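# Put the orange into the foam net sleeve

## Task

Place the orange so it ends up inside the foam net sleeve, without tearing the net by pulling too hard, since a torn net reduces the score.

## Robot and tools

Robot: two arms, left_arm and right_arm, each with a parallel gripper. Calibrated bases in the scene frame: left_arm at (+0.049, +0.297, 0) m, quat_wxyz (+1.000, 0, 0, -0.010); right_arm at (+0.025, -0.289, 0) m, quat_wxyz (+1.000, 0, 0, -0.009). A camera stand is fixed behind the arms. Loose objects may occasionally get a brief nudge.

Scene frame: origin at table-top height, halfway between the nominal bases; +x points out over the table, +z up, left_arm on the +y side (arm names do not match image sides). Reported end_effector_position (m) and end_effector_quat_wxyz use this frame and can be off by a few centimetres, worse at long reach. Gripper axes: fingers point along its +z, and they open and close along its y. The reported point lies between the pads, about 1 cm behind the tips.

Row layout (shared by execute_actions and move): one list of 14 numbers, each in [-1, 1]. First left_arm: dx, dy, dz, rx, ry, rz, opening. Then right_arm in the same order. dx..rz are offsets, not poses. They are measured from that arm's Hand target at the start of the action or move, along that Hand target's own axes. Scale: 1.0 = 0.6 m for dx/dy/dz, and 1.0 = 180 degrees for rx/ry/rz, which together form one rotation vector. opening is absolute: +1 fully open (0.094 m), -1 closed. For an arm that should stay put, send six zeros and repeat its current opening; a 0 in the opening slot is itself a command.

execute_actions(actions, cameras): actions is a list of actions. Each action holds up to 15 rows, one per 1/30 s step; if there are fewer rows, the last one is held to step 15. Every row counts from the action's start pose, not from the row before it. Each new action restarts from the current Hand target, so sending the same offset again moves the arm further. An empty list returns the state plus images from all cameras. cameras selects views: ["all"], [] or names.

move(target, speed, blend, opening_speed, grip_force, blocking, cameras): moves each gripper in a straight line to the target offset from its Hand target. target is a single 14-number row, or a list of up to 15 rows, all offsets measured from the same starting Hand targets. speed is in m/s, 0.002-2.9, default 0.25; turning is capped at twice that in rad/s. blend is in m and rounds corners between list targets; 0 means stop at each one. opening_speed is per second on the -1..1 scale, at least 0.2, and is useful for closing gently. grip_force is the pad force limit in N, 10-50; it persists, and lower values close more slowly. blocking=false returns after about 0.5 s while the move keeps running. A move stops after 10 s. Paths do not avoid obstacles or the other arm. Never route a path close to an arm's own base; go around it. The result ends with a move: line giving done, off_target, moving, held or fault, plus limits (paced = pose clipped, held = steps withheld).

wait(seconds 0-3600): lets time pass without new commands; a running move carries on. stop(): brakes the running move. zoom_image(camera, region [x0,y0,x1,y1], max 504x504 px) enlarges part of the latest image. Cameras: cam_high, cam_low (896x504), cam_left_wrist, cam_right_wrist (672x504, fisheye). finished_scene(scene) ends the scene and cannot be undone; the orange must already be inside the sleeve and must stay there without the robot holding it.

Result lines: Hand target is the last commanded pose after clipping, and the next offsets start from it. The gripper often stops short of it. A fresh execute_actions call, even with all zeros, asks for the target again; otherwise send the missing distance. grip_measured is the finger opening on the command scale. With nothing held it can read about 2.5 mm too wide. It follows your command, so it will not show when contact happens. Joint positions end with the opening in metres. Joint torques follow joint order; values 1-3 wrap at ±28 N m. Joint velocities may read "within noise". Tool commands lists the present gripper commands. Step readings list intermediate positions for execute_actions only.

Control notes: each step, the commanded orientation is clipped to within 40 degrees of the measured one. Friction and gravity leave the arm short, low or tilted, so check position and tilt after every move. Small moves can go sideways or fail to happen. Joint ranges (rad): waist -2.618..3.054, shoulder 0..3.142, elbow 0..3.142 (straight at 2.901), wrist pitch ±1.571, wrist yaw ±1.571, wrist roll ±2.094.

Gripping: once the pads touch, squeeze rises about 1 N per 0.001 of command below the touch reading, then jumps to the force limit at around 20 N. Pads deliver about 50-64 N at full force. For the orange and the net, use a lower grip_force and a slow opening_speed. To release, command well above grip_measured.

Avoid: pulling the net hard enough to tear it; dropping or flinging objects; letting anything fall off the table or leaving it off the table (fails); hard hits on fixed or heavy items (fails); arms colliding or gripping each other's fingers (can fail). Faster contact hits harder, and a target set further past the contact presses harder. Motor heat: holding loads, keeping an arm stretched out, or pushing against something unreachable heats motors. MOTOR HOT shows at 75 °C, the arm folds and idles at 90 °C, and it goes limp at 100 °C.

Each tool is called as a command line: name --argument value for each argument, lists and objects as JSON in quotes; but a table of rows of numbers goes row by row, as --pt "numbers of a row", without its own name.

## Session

execute_actions --actions '[]'

Scene clock: 0.00 s.
left_arm: end_effector_position=(+0.3276, +0.0131, +0.0820) grip_measured=-0.975 end_effector_quat_wxyz=(+0.284, +0.077, +0.764, -0.575) | right_arm: end_effector_position=(+0.3221, -0.0858, +0.0869) grip_measured=-0.962 end_effector_quat_wxyz=(-0.645, +0.707, -0.289, -0.029)
Joint positions: left_arm=[-0.494 1.852 0.388 1.233 0.685 -0.865 0.001] | right_arm=[0.192 1.777 0.367 1.082 -1.029 -1.422 0.002]
Joint velocities: within noise
Joint torques (N m): no reading
Heat: left arm: 31 °C; right arm: 30 °C.
Hand target: left_arm +0.3319, +0.0137, +0.0867; +0.292, +0.077, +0.760, -0.575 | right_arm +0.3260, -0.0867, +0.0936; -0.651, +0.704, -0.283, -0.022
Tool commands: left_gripper/opening=-1.0 right_gripper/opening=-1.0
camera_calibration:
cam_left_wrist: T_world_to_cam=[[-0.42696, -0.35456, 0.83186, 0.07654], [-0.8993, 0.26281, -0.34956, 0.36178], [-0.09469, -0.89734, -0.43107, 0.19297]] pos_world=[0.37629, 0.10522, 0.14597]
cam_right_wrist: T_world_to_cam=[[0.4323, 0.05715, 0.89992, -0.21416], [0.61923, -0.74428, -0.2502, -0.19596], [0.65549, 0.66542, -0.35714, -0.00788]] pos_world=[0.21909, -0.12837, 0.14089]

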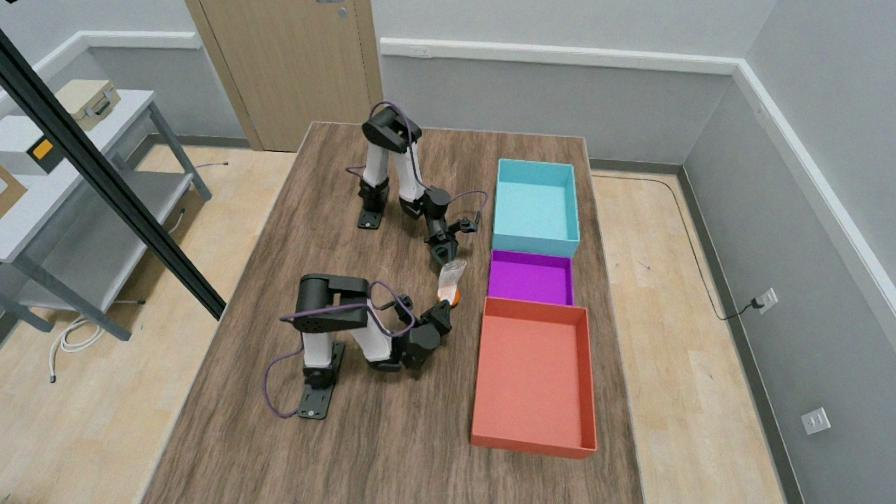

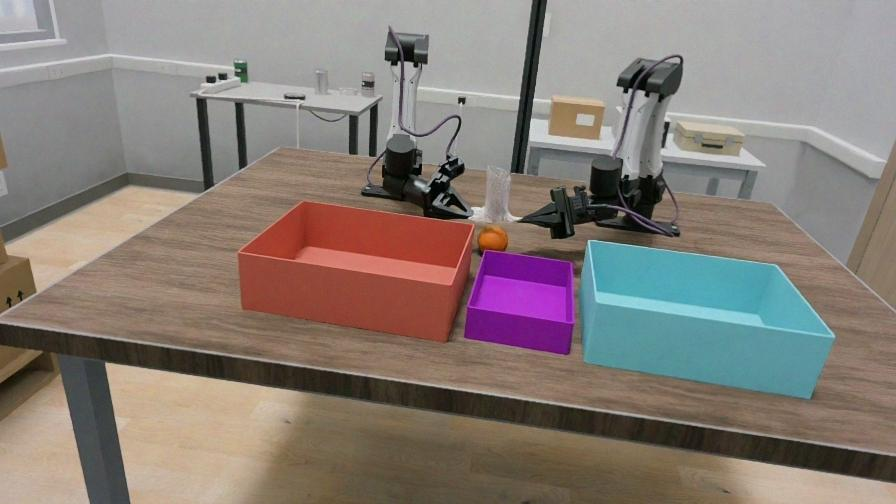

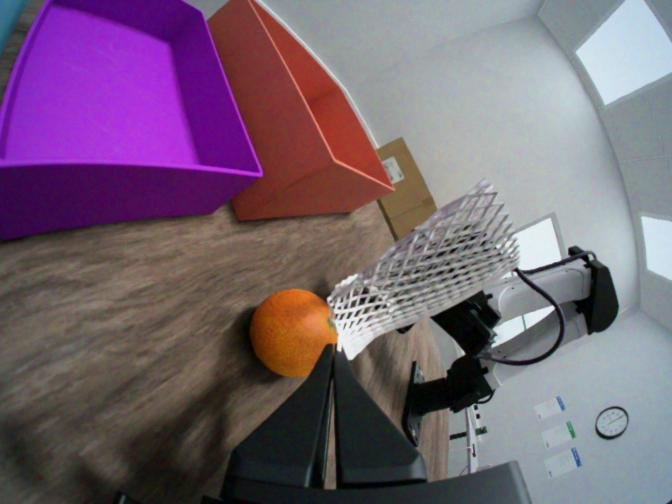

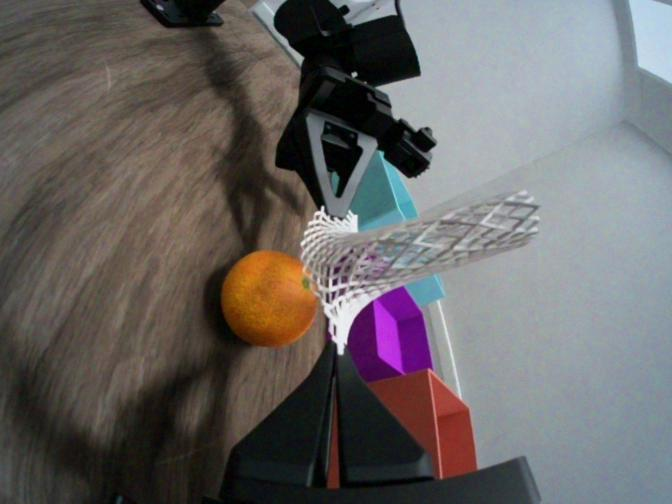

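zoom_image --camera "cam_high" --region '[405, 235, 495, 325]'

zoom_image --camera "cam_low" --region '[445, 160, 545, 260]'

Scaled by 5.600.

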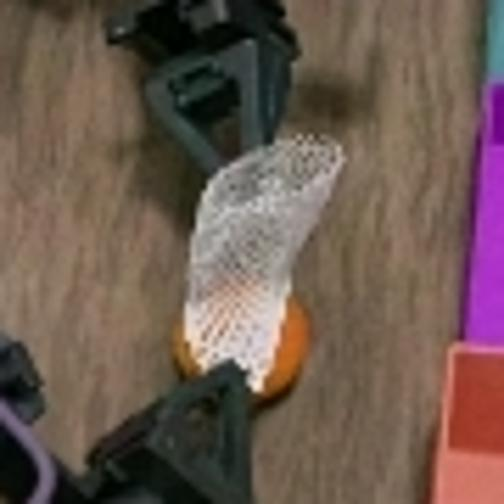

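Scaled by 5.040.

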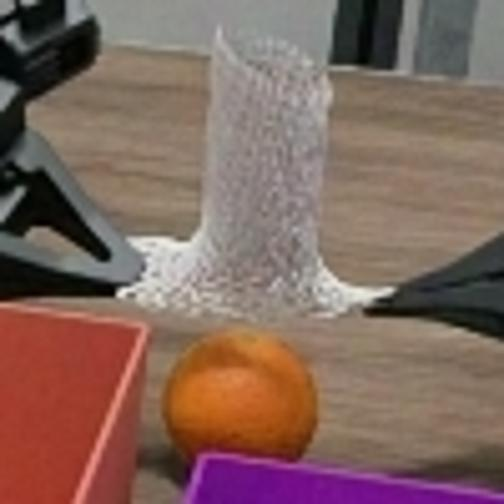

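move --target '[0.0195,0.0347,0.015,-0.163,0.105,0,-1,0.0233,0.0355,0.0018,-0.1775,0.0784,0,-1]' --speed 0.12 --cameras '["all"]'

zoom_image --camera "cam_high" --region '[405, 235, 495, 325]'

zoom_image --camera "cam_low" --region '[445, 160, 545, 260]'

Scene clock: 26.27 s.
left_arm: end_effector_position=(+0.3305, +0.0084, +0.0590) grip_measured=-0.975 end_effector_quat_wxyz=(+0.170, +0.089, +0.914, -0.357) | right_arm: end_effector_position=(+0.3232, -0.0892, +0.0649) grip_measured=-0.962 end_effector_quat_wxyz=(-0.400, +0.850, -0.343, -0.022)
Joint positions: left_arm=[-0.599 1.631 0.789 -0.013 0.426 -0.586 0.001] | right_arm=[0.318 1.547 0.756 -0.214 -0.635 -1.883 0.002]
Joint torques (N m): left_arm=[-0.38 -7.24 8.06 1.08 -0.22 0.24] | right_arm=[0.01 -5.24 7.97 0.83 -0.01 -0.12]
Heat: left arm: 34 °C; right arm: 32 °C.
Hand target: left_arm +0.3350, +0.0096, +0.0617; +0.175, +0.093, +0.918, -0.345 | right_arm +0.3290, -0.0908, +0.0686; -0.393, +0.853, -0.343, -0.013
Off the commanded pose: left_arm 0.005 m, 2 deg | right_arm 0.007 m, 1 deg.
move: done
cam_left_wrist: T_world_to_cam=[[-0.27138, -0.75045, 0.60264, 0.06061], [-0.9342, 0.35602, 0.02265, 0.34633], [-0.23155, -0.55684, -0.79769, 0.24315]] pos_world=[0.39629, 0.05758, 0.14959]
cam_right_wrist: T_world_to_cam=[[0.58472, 0.49608, 0.64188, -0.1879], [0.60867, -0.79137, 0.05714, -0.22544], [0.53631, 0.35728, -0.76468, 0.0234]] pos_world=[0.23454, -0.09355, 0.15139]

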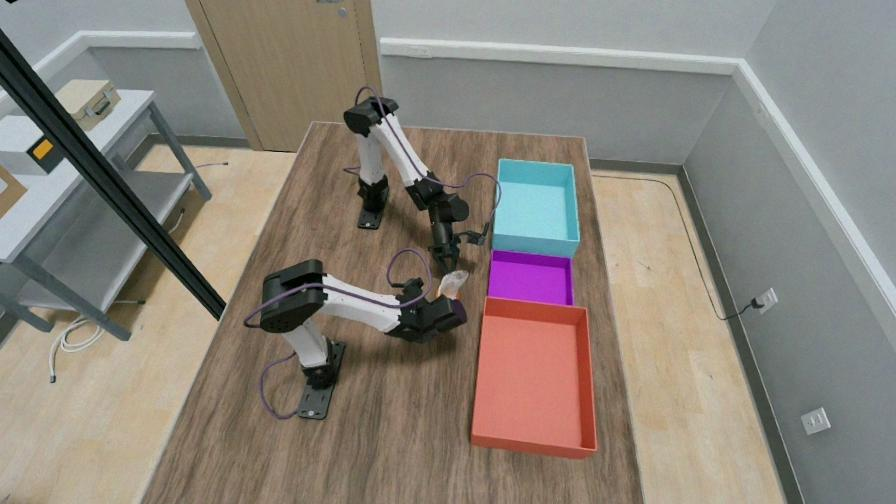

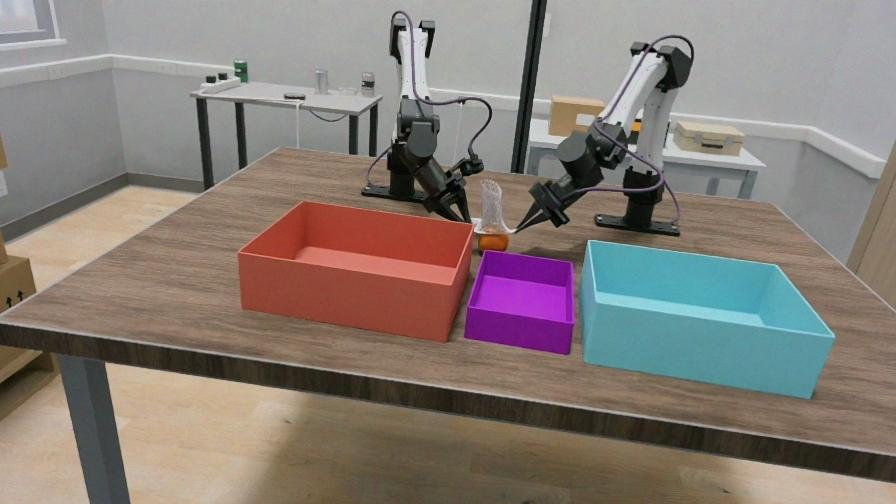

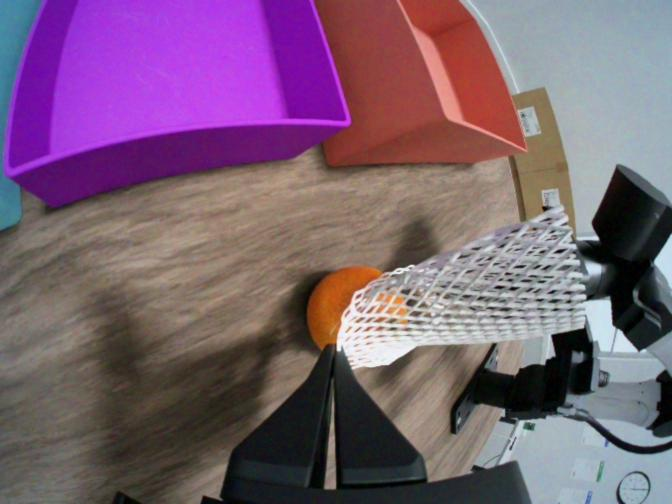

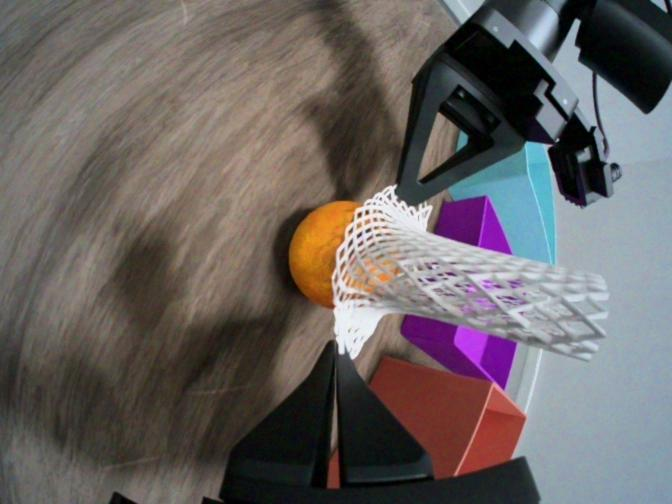

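Scaled by 5.600.

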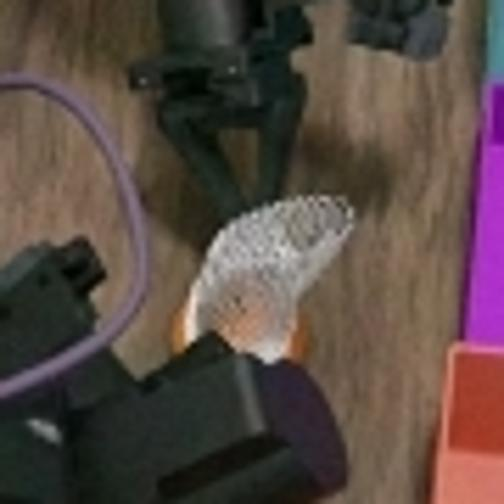

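Scaled by 5.040.

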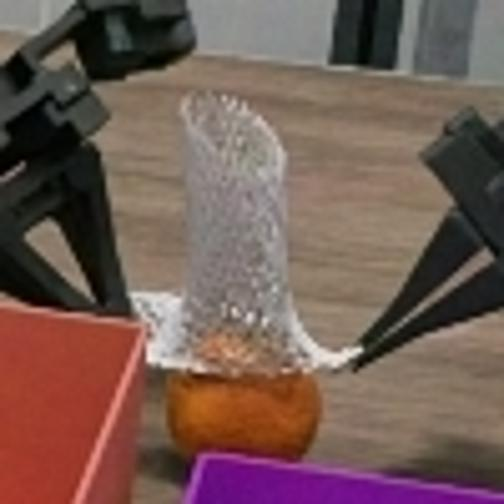

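move --target '[0.0322,0.05,0.0586,0,0,0,-1,0.0268,0.0606,0.0633,0,0,0,-1]' --speed 0.06 --cameras '["all"]'

zoom_image --camera "cam_low" --region '[445, 160, 545, 260]'

Scene clock: 37.07 s.
left_arm: end_effector_position=(+0.3362, +0.0041, +0.0272) grip_measured=-0.979 end_effector_quat_wxyz=(+0.178, +0.093, +0.910, -0.362) | right_arm: end_effector_position=(+0.3276, -0.0879, +0.0195) grip_measured=-0.963 end_effector_quat_wxyz=(-0.399, +0.850, -0.342, -0.021)
Joint positions: left_arm=[-0.599 1.743 0.74 0.168 0.427 -0.582 0.001] | right_arm=[0.318 1.693 0.684 0.002 -0.635 -1.888 0.002]
Joint torques (N m): left_arm=[-0.38 -5.42 4.23 1.54 -0.23 0.23] | right_arm=[0.03 -5.23 3.9 1.27 0.01 -0.1]
Heat: left arm: 34 °C; right arm: 33 °C.
Hand target: left_arm +0.3350, +0.0096, +0.0116; +0.175, +0.093, +0.918, -0.345 | right_arm +0.3290, -0.0908, +0.0136; -0.393, +0.853, -0.343, -0.013
Off the commanded pose: left_arm 0.017 m, 2 deg | right_arm 0.007 m, 1 deg.
move: off_target (left_arm)
cam_left_wrist: T_world_to_cam=[[-0.28439, -0.74251, 0.60646, 0.08232], [-0.93331, 0.35906, 0.00195, 0.35413], [-0.2192, -0.56547, -0.79511, 0.21255]] pos_world=[0.40052, 0.05416, 0.11839]
cam_right_wrist: T_world_to_cam=[[0.58204, 0.49892, 0.64211, -0.16087], [0.61103, -0.78937, 0.05947, -0.22507], [0.53654, 0.35774, -0.7643, -0.01413]] pos_world=[0.23874, -0.09235, 0.10589]

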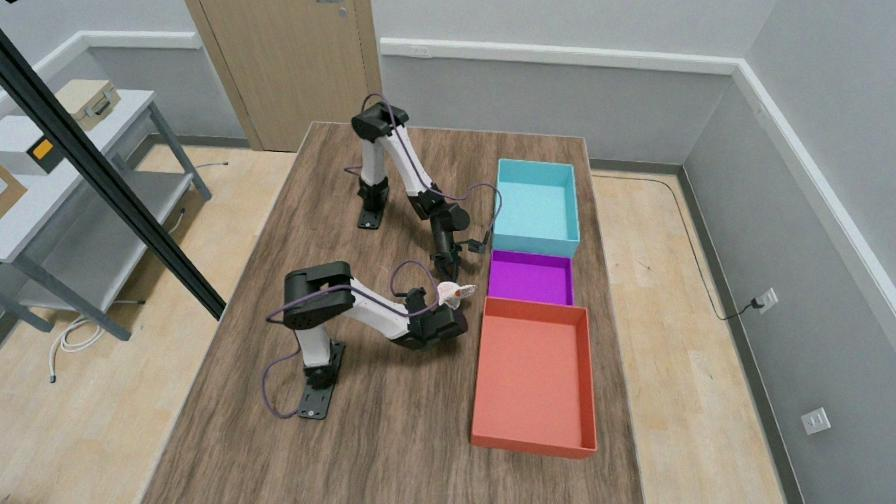

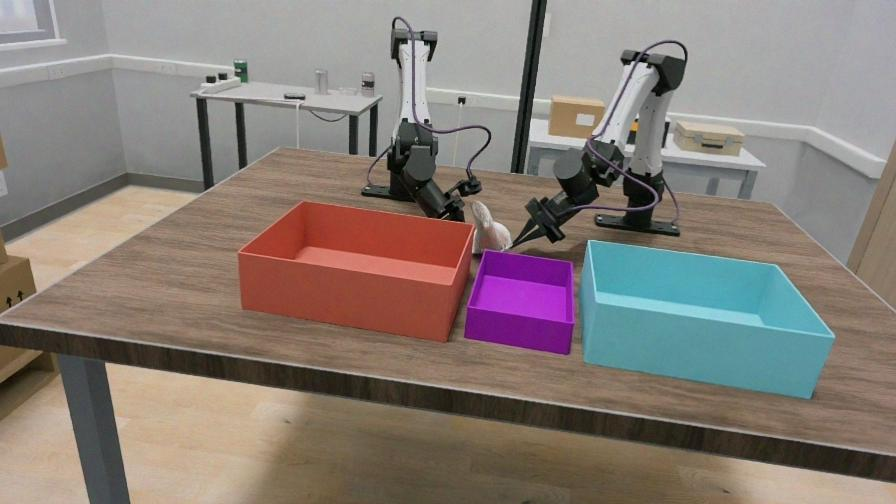

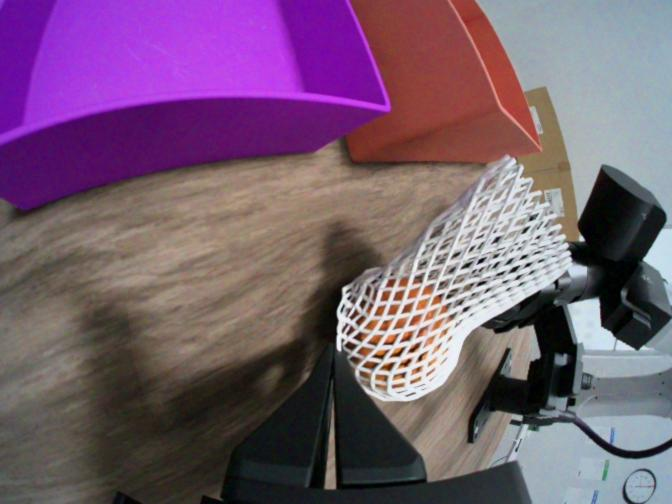

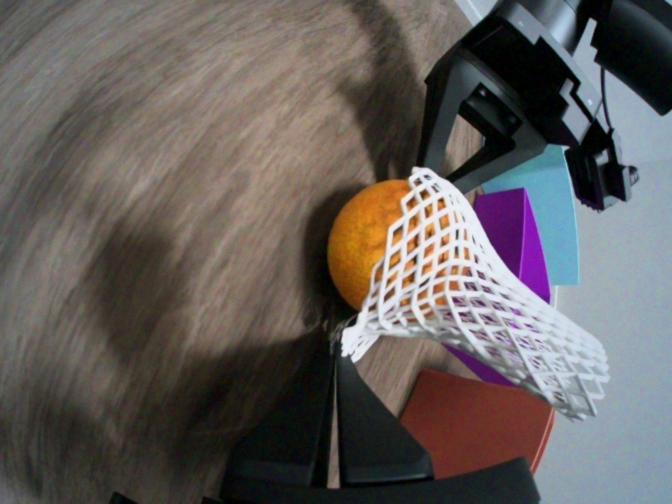

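Scaled by 5.040.

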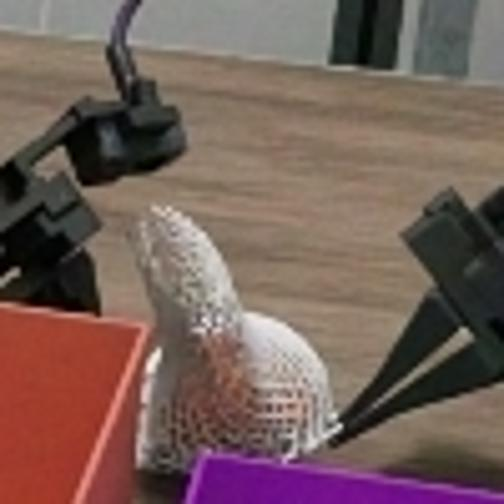

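move --target '[0.0295,0.0172,0.0215,0,0,0,-1,-0.0068,0.0232,0.0097,0,0,0,-1]' --speed 0.05 --cameras '["cam_left_wrist","cam_right_wrist","cam_low"]'

Scene clock: 44.70 s.
left_arm: end_effector_position=(+0.3253, +0.0020, +0.0070) grip_measured=-0.980 end_effector_quat_wxyz=(+0.179, +0.103, +0.907, -0.368) | right_arm: end_effector_position=(+0.3204, -0.0859, +0.0131) grip_measured=-0.963 end_effector_quat_wxyz=(-0.410, +0.850, -0.331, -0.015)
Joint positions: left_arm=[-0.617 1.794 0.676 0.296 0.432 -0.582 0.001] | right_arm=[0.327 1.694 0.628 0.09 -0.641 -1.888 0.002]
Joint torques (N m): left_arm=[-0.49 -5.24 3.78 1.5 -0.33 0.04] | right_arm=[0.46 -4.45 3.4 1.16 0.09 -0.01]
Heat: left arm: 34 °C; right arm: 33 °C.
Hand target: left_arm +0.3250, +0.0096, -0.0105; +0.175, +0.093, +0.918, -0.345 | right_arm +0.3190, -0.0908, +0.0015; -0.393, +0.853, -0.343, -0.013
Off the commanded pose: left_arm 0.019 m, 3 deg | right_arm 0.013 m, 2 deg.
move: off_target (left_arm, right_arm)
cam_left_wrist: T_world_to_cam=[[-0.30509, -0.73014, 0.6114, 0.09666], [-0.92533, 0.37905, -0.00908, 0.34226], [-0.22513, -0.56852, -0.79127, 0.19473]] pos_world=[0.39003, 0.05155, 0.09809]
cam_right_wrist: T_world_to_cam=[[0.55866, 0.49716, 0.66387, -0.14661], [0.61929, -0.78248, 0.06485, -0.22088], [0.55171, 0.3749, -0.74503, -0.01962]] pos_world=[0.22951, -0.09259, 0.09704]
Images, in order (width x height): cam_low 896x504, cam_left_wrist 672x504, cam_right_wrist 672x504.

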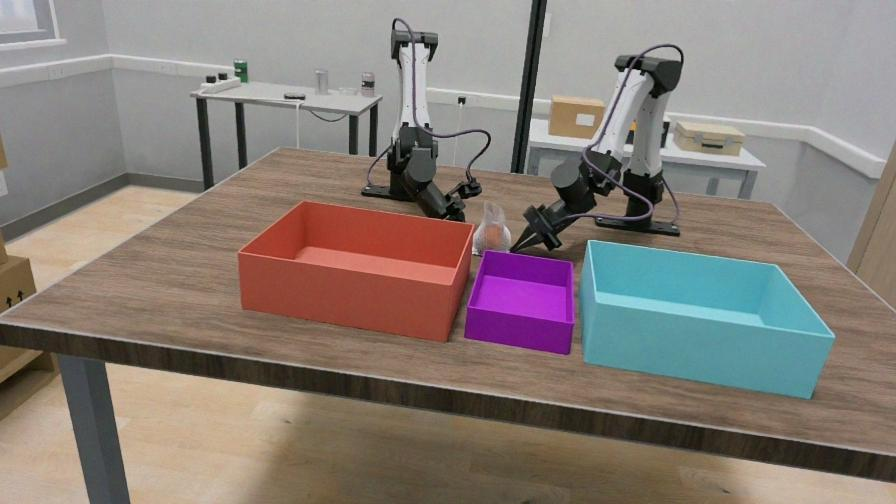

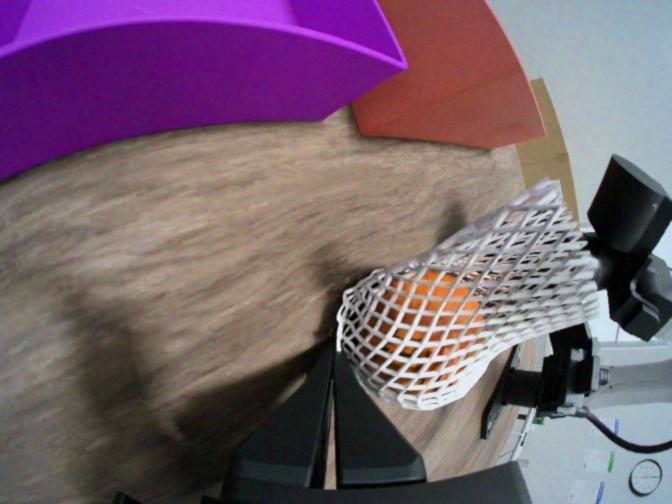

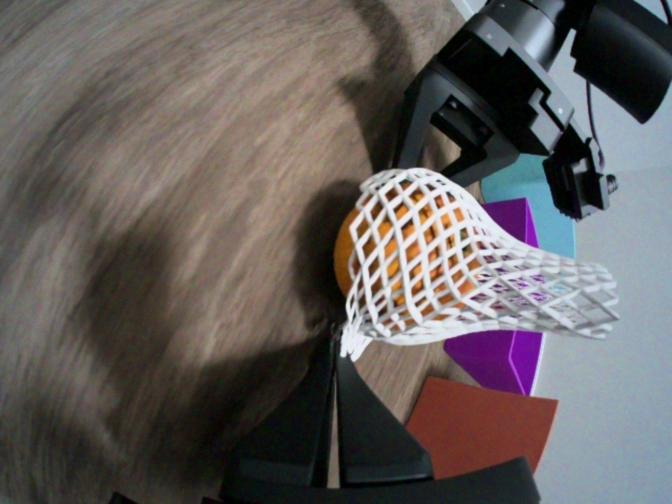

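move --target '[0.018,-0.001,0,0,0,0,-1,-0.0097,0.0167,0.0027,0,0,0,-1]' --speed 0.05 --cameras '["cam_left_wrist","cam_right_wrist"]'

Scene clock: 50.53 s.
left_arm: end_effector_position=(+0.3243, +0.0015, +0.0065) grip_measured=-0.980 end_effector_quat_wxyz=(+0.195, +0.105, +0.902, -0.372) | right_arm: end_effector_position=(+0.3198, -0.0859, +0.0122) grip_measured=-0.963 end_effector_quat_wxyz=(-0.424, +0.846, -0.322, -0.002)
Joint positions: left_arm=[-0.626 1.794 0.642 0.365 0.415 -0.589 0.001] | right_arm=[0.324 1.694 0.586 0.174 -0.65 -1.888 0.002]
Joint torques (N m): left_arm=[-0.91 -5.97 3.22 1.25 -0.32 -0.1] | right_arm=[0.94 -5.09 2.86 0.85 0.25 0.12]
Heat: left arm: 34 °C; right arm: 33 °C.
Hand target: left_arm +0.3149, +0.0097, -0.0143; +0.175, +0.093, +0.918, -0.345 | right_arm +0.3090, -0.0909, -0.0045; -0.393, +0.853, -0.343, -0.013
Off the commanded pose: left_arm 0.024 m, 4 deg | right_arm 0.021 m, 5 deg.
move: off_target (left_arm, right_arm)
cam_left_wrist: T_world_to_cam=[[-0.31939, -0.7242, 0.61116, 0.10089], [-0.92697, 0.37267, -0.04283, 0.34223], [-0.19674, -0.58021, -0.79034, 0.18459]] pos_world=[0.38578, 0.05263, 0.09889]
cam_right_wrist: T_world_to_cam=[[0.53125, 0.48473, 0.69485, -0.13835], [0.61837, -0.78248, 0.07309, -0.22018], [0.57914, 0.39084, -0.71543, -0.02763]] pos_world=[0.22565, -0.09442, 0.09246]

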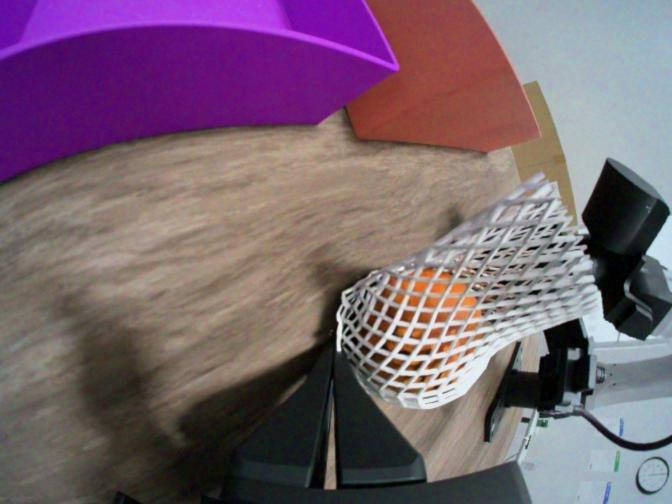

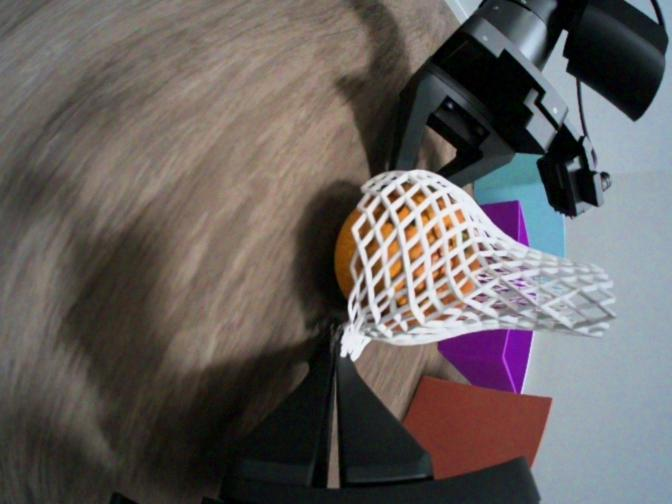

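move --target '[0,0,-0.015,0,0,0,-0.7,0,0,-0.015,0,0,0,-0.7]' --speed 0.04 --opening_speed 0.4 --cameras '["cam_left_wrist","cam_right_wrist"]'

Scene clock: 55.60 s.
left_arm: end_effector_position=(+0.3218, -0.0007, +0.0094) grip_measured=-0.702 end_effector_quat_wxyz=(+0.197, +0.110, +0.899, -0.375) | right_arm: end_effector_position=(+0.3186, -0.0843, +0.0161) grip_measured=-0.702 end_effector_quat_wxyz=(-0.426, +0.848, -0.317, +0.004)
Joint positions: left_arm=[-0.634 1.784 0.636 0.372 0.417 -0.589 0.014] | right_arm=[0.333 1.674 0.58 0.174 -0.641 -1.888 0.014]
Joint torques (N m): left_arm=[0.1 -8.39 2.67 0.93 -0.28 0] | right_arm=[-0.85 -6.5 3.06 0.46 0.12 -0.05]
Heat: left arm: 34 °C; right arm: 33 °C.
Hand target: left_arm +0.3125, +0.0157, -0.0080; +0.175, +0.093, +0.918, -0.345 | right_arm +0.3068, -0.0970, +0.0017; -0.393, +0.853, -0.343, -0.013
Off the commanded pose: left_arm 0.026 m, 5 deg | right_arm 0.023 m, 5 deg.
move: off_target (left_arm, right_arm)
cam_left_wrist: T_world_to_cam=[[-0.33055, -0.71684, 0.61391, 0.10036], [-0.92329, 0.38044, -0.05292, 0.33984], [-0.19562, -0.5843, -0.7876, 0.18477]] pos_world=[0.38309, 0.05062, 0.10189]
cam_right_wrist: T_world_to_cam=[[0.51877, 0.4886, 0.70153, -0.13699], [0.62003, -0.77999, 0.08473, -0.21899], [0.58859, 0.39101, -0.70758, -0.02801]] pos_world=[0.22333, -0.09292, 0.09484]

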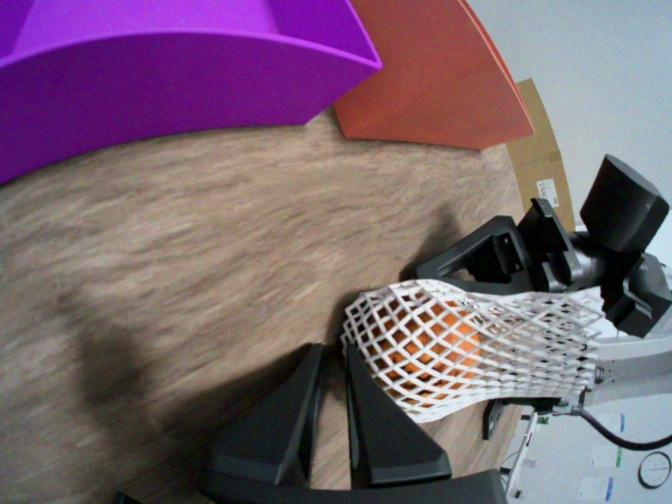

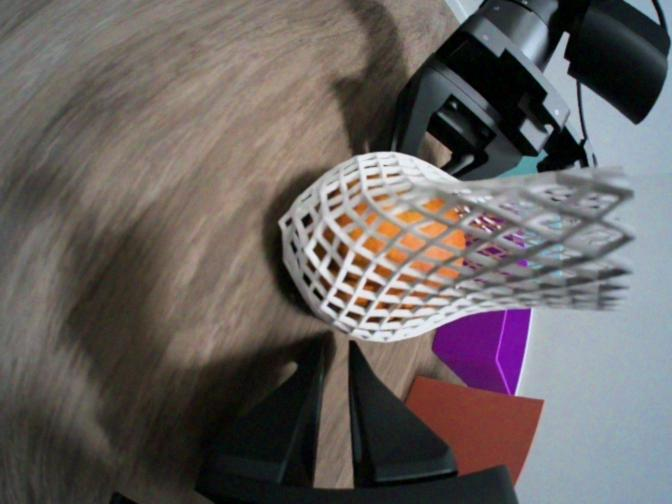

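move --target '[0,0,-0.18,0,0,0,-0.7,0,0,-0.18,0,0,0,-0.7]' --speed 0.1 --cameras '["cam_left_wrist","cam_low"]'

Scene clock: 60.90 s.
left_arm: end_effector_position=(+0.2852, +0.0881, +0.0585) grip_measured=-0.702 end_effector_quat_wxyz=(+0.170, +0.084, +0.922, -0.339) | right_arm: end_effector_position=(+0.2741, -0.1715, +0.0622) grip_measured=-0.702 end_effector_quat_wxyz=(-0.380, +0.847, -0.372, -0.016)
Joint positions: left_arm=[-0.442 1.309 0.544 -0.174 0.489 -0.444 0.014] | right_arm=[0.037 1.314 0.606 -0.503 -0.707 -2.159 0.014]
Joint torques (N m): left_arm=[0.77 -6.35 7.16 1.07 0.16 0.23] | right_arm=[-0.65 -5.18 8.29 0.54 -0.37 -0.12]
Heat: left arm: 35 °C; right arm: 33 °C.
Hand target: left_arm +0.2848, +0.0875, +0.0678; +0.175, +0.093, +0.918, -0.345 | right_arm +0.2801, -0.1704, +0.0763; -0.393, +0.853, -0.343, -0.013
Off the commanded pose: left_arm 0.009 m, 1 deg | right_arm 0.015 m, 4 deg.
joint sent to its limit (right arm) — joint 6 (wrist roll), lower limit. The joint targets are off in position and orientation.
move: off_target (right_arm)
cam_left_wrist: T_world_to_cam=[[-0.25544, -0.77708, 0.57524, 0.10792], [-0.94044, 0.33775, 0.03865, 0.27815], [-0.22432, -0.5311, -0.81707, 0.27343]] pos_world=[0.35049, 0.13513, 0.15058]
Images, in order (width x height): cam_low 896x504, cam_left_wrist 672x504.

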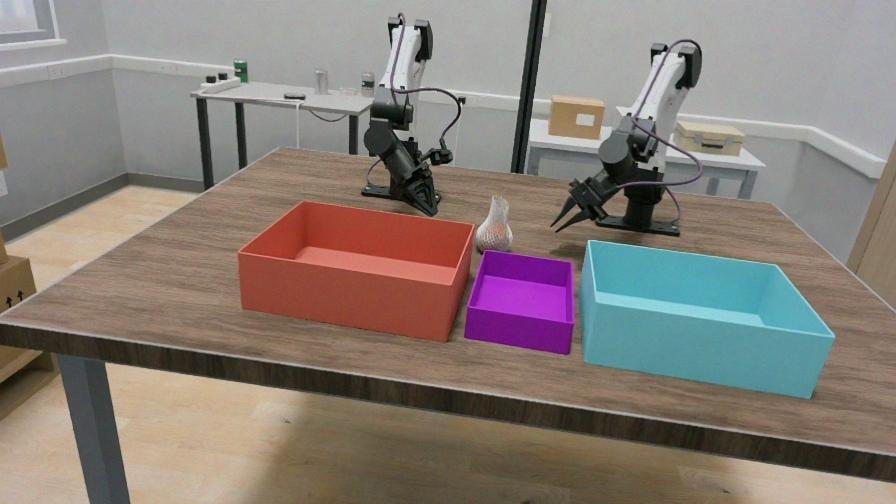

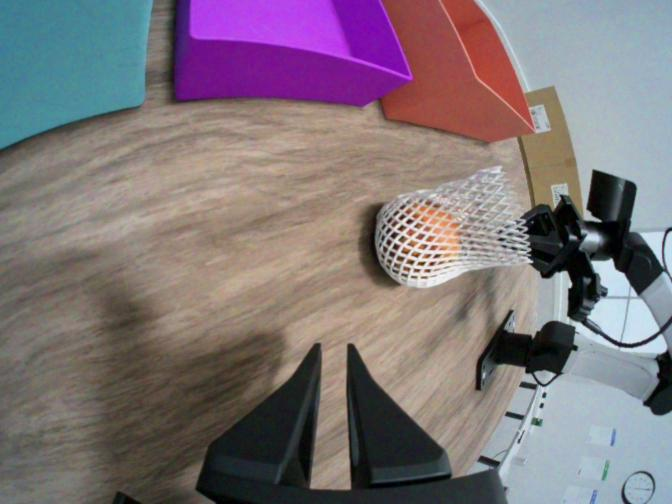

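finished_scene --scene 2

The scene is finished: the task was done.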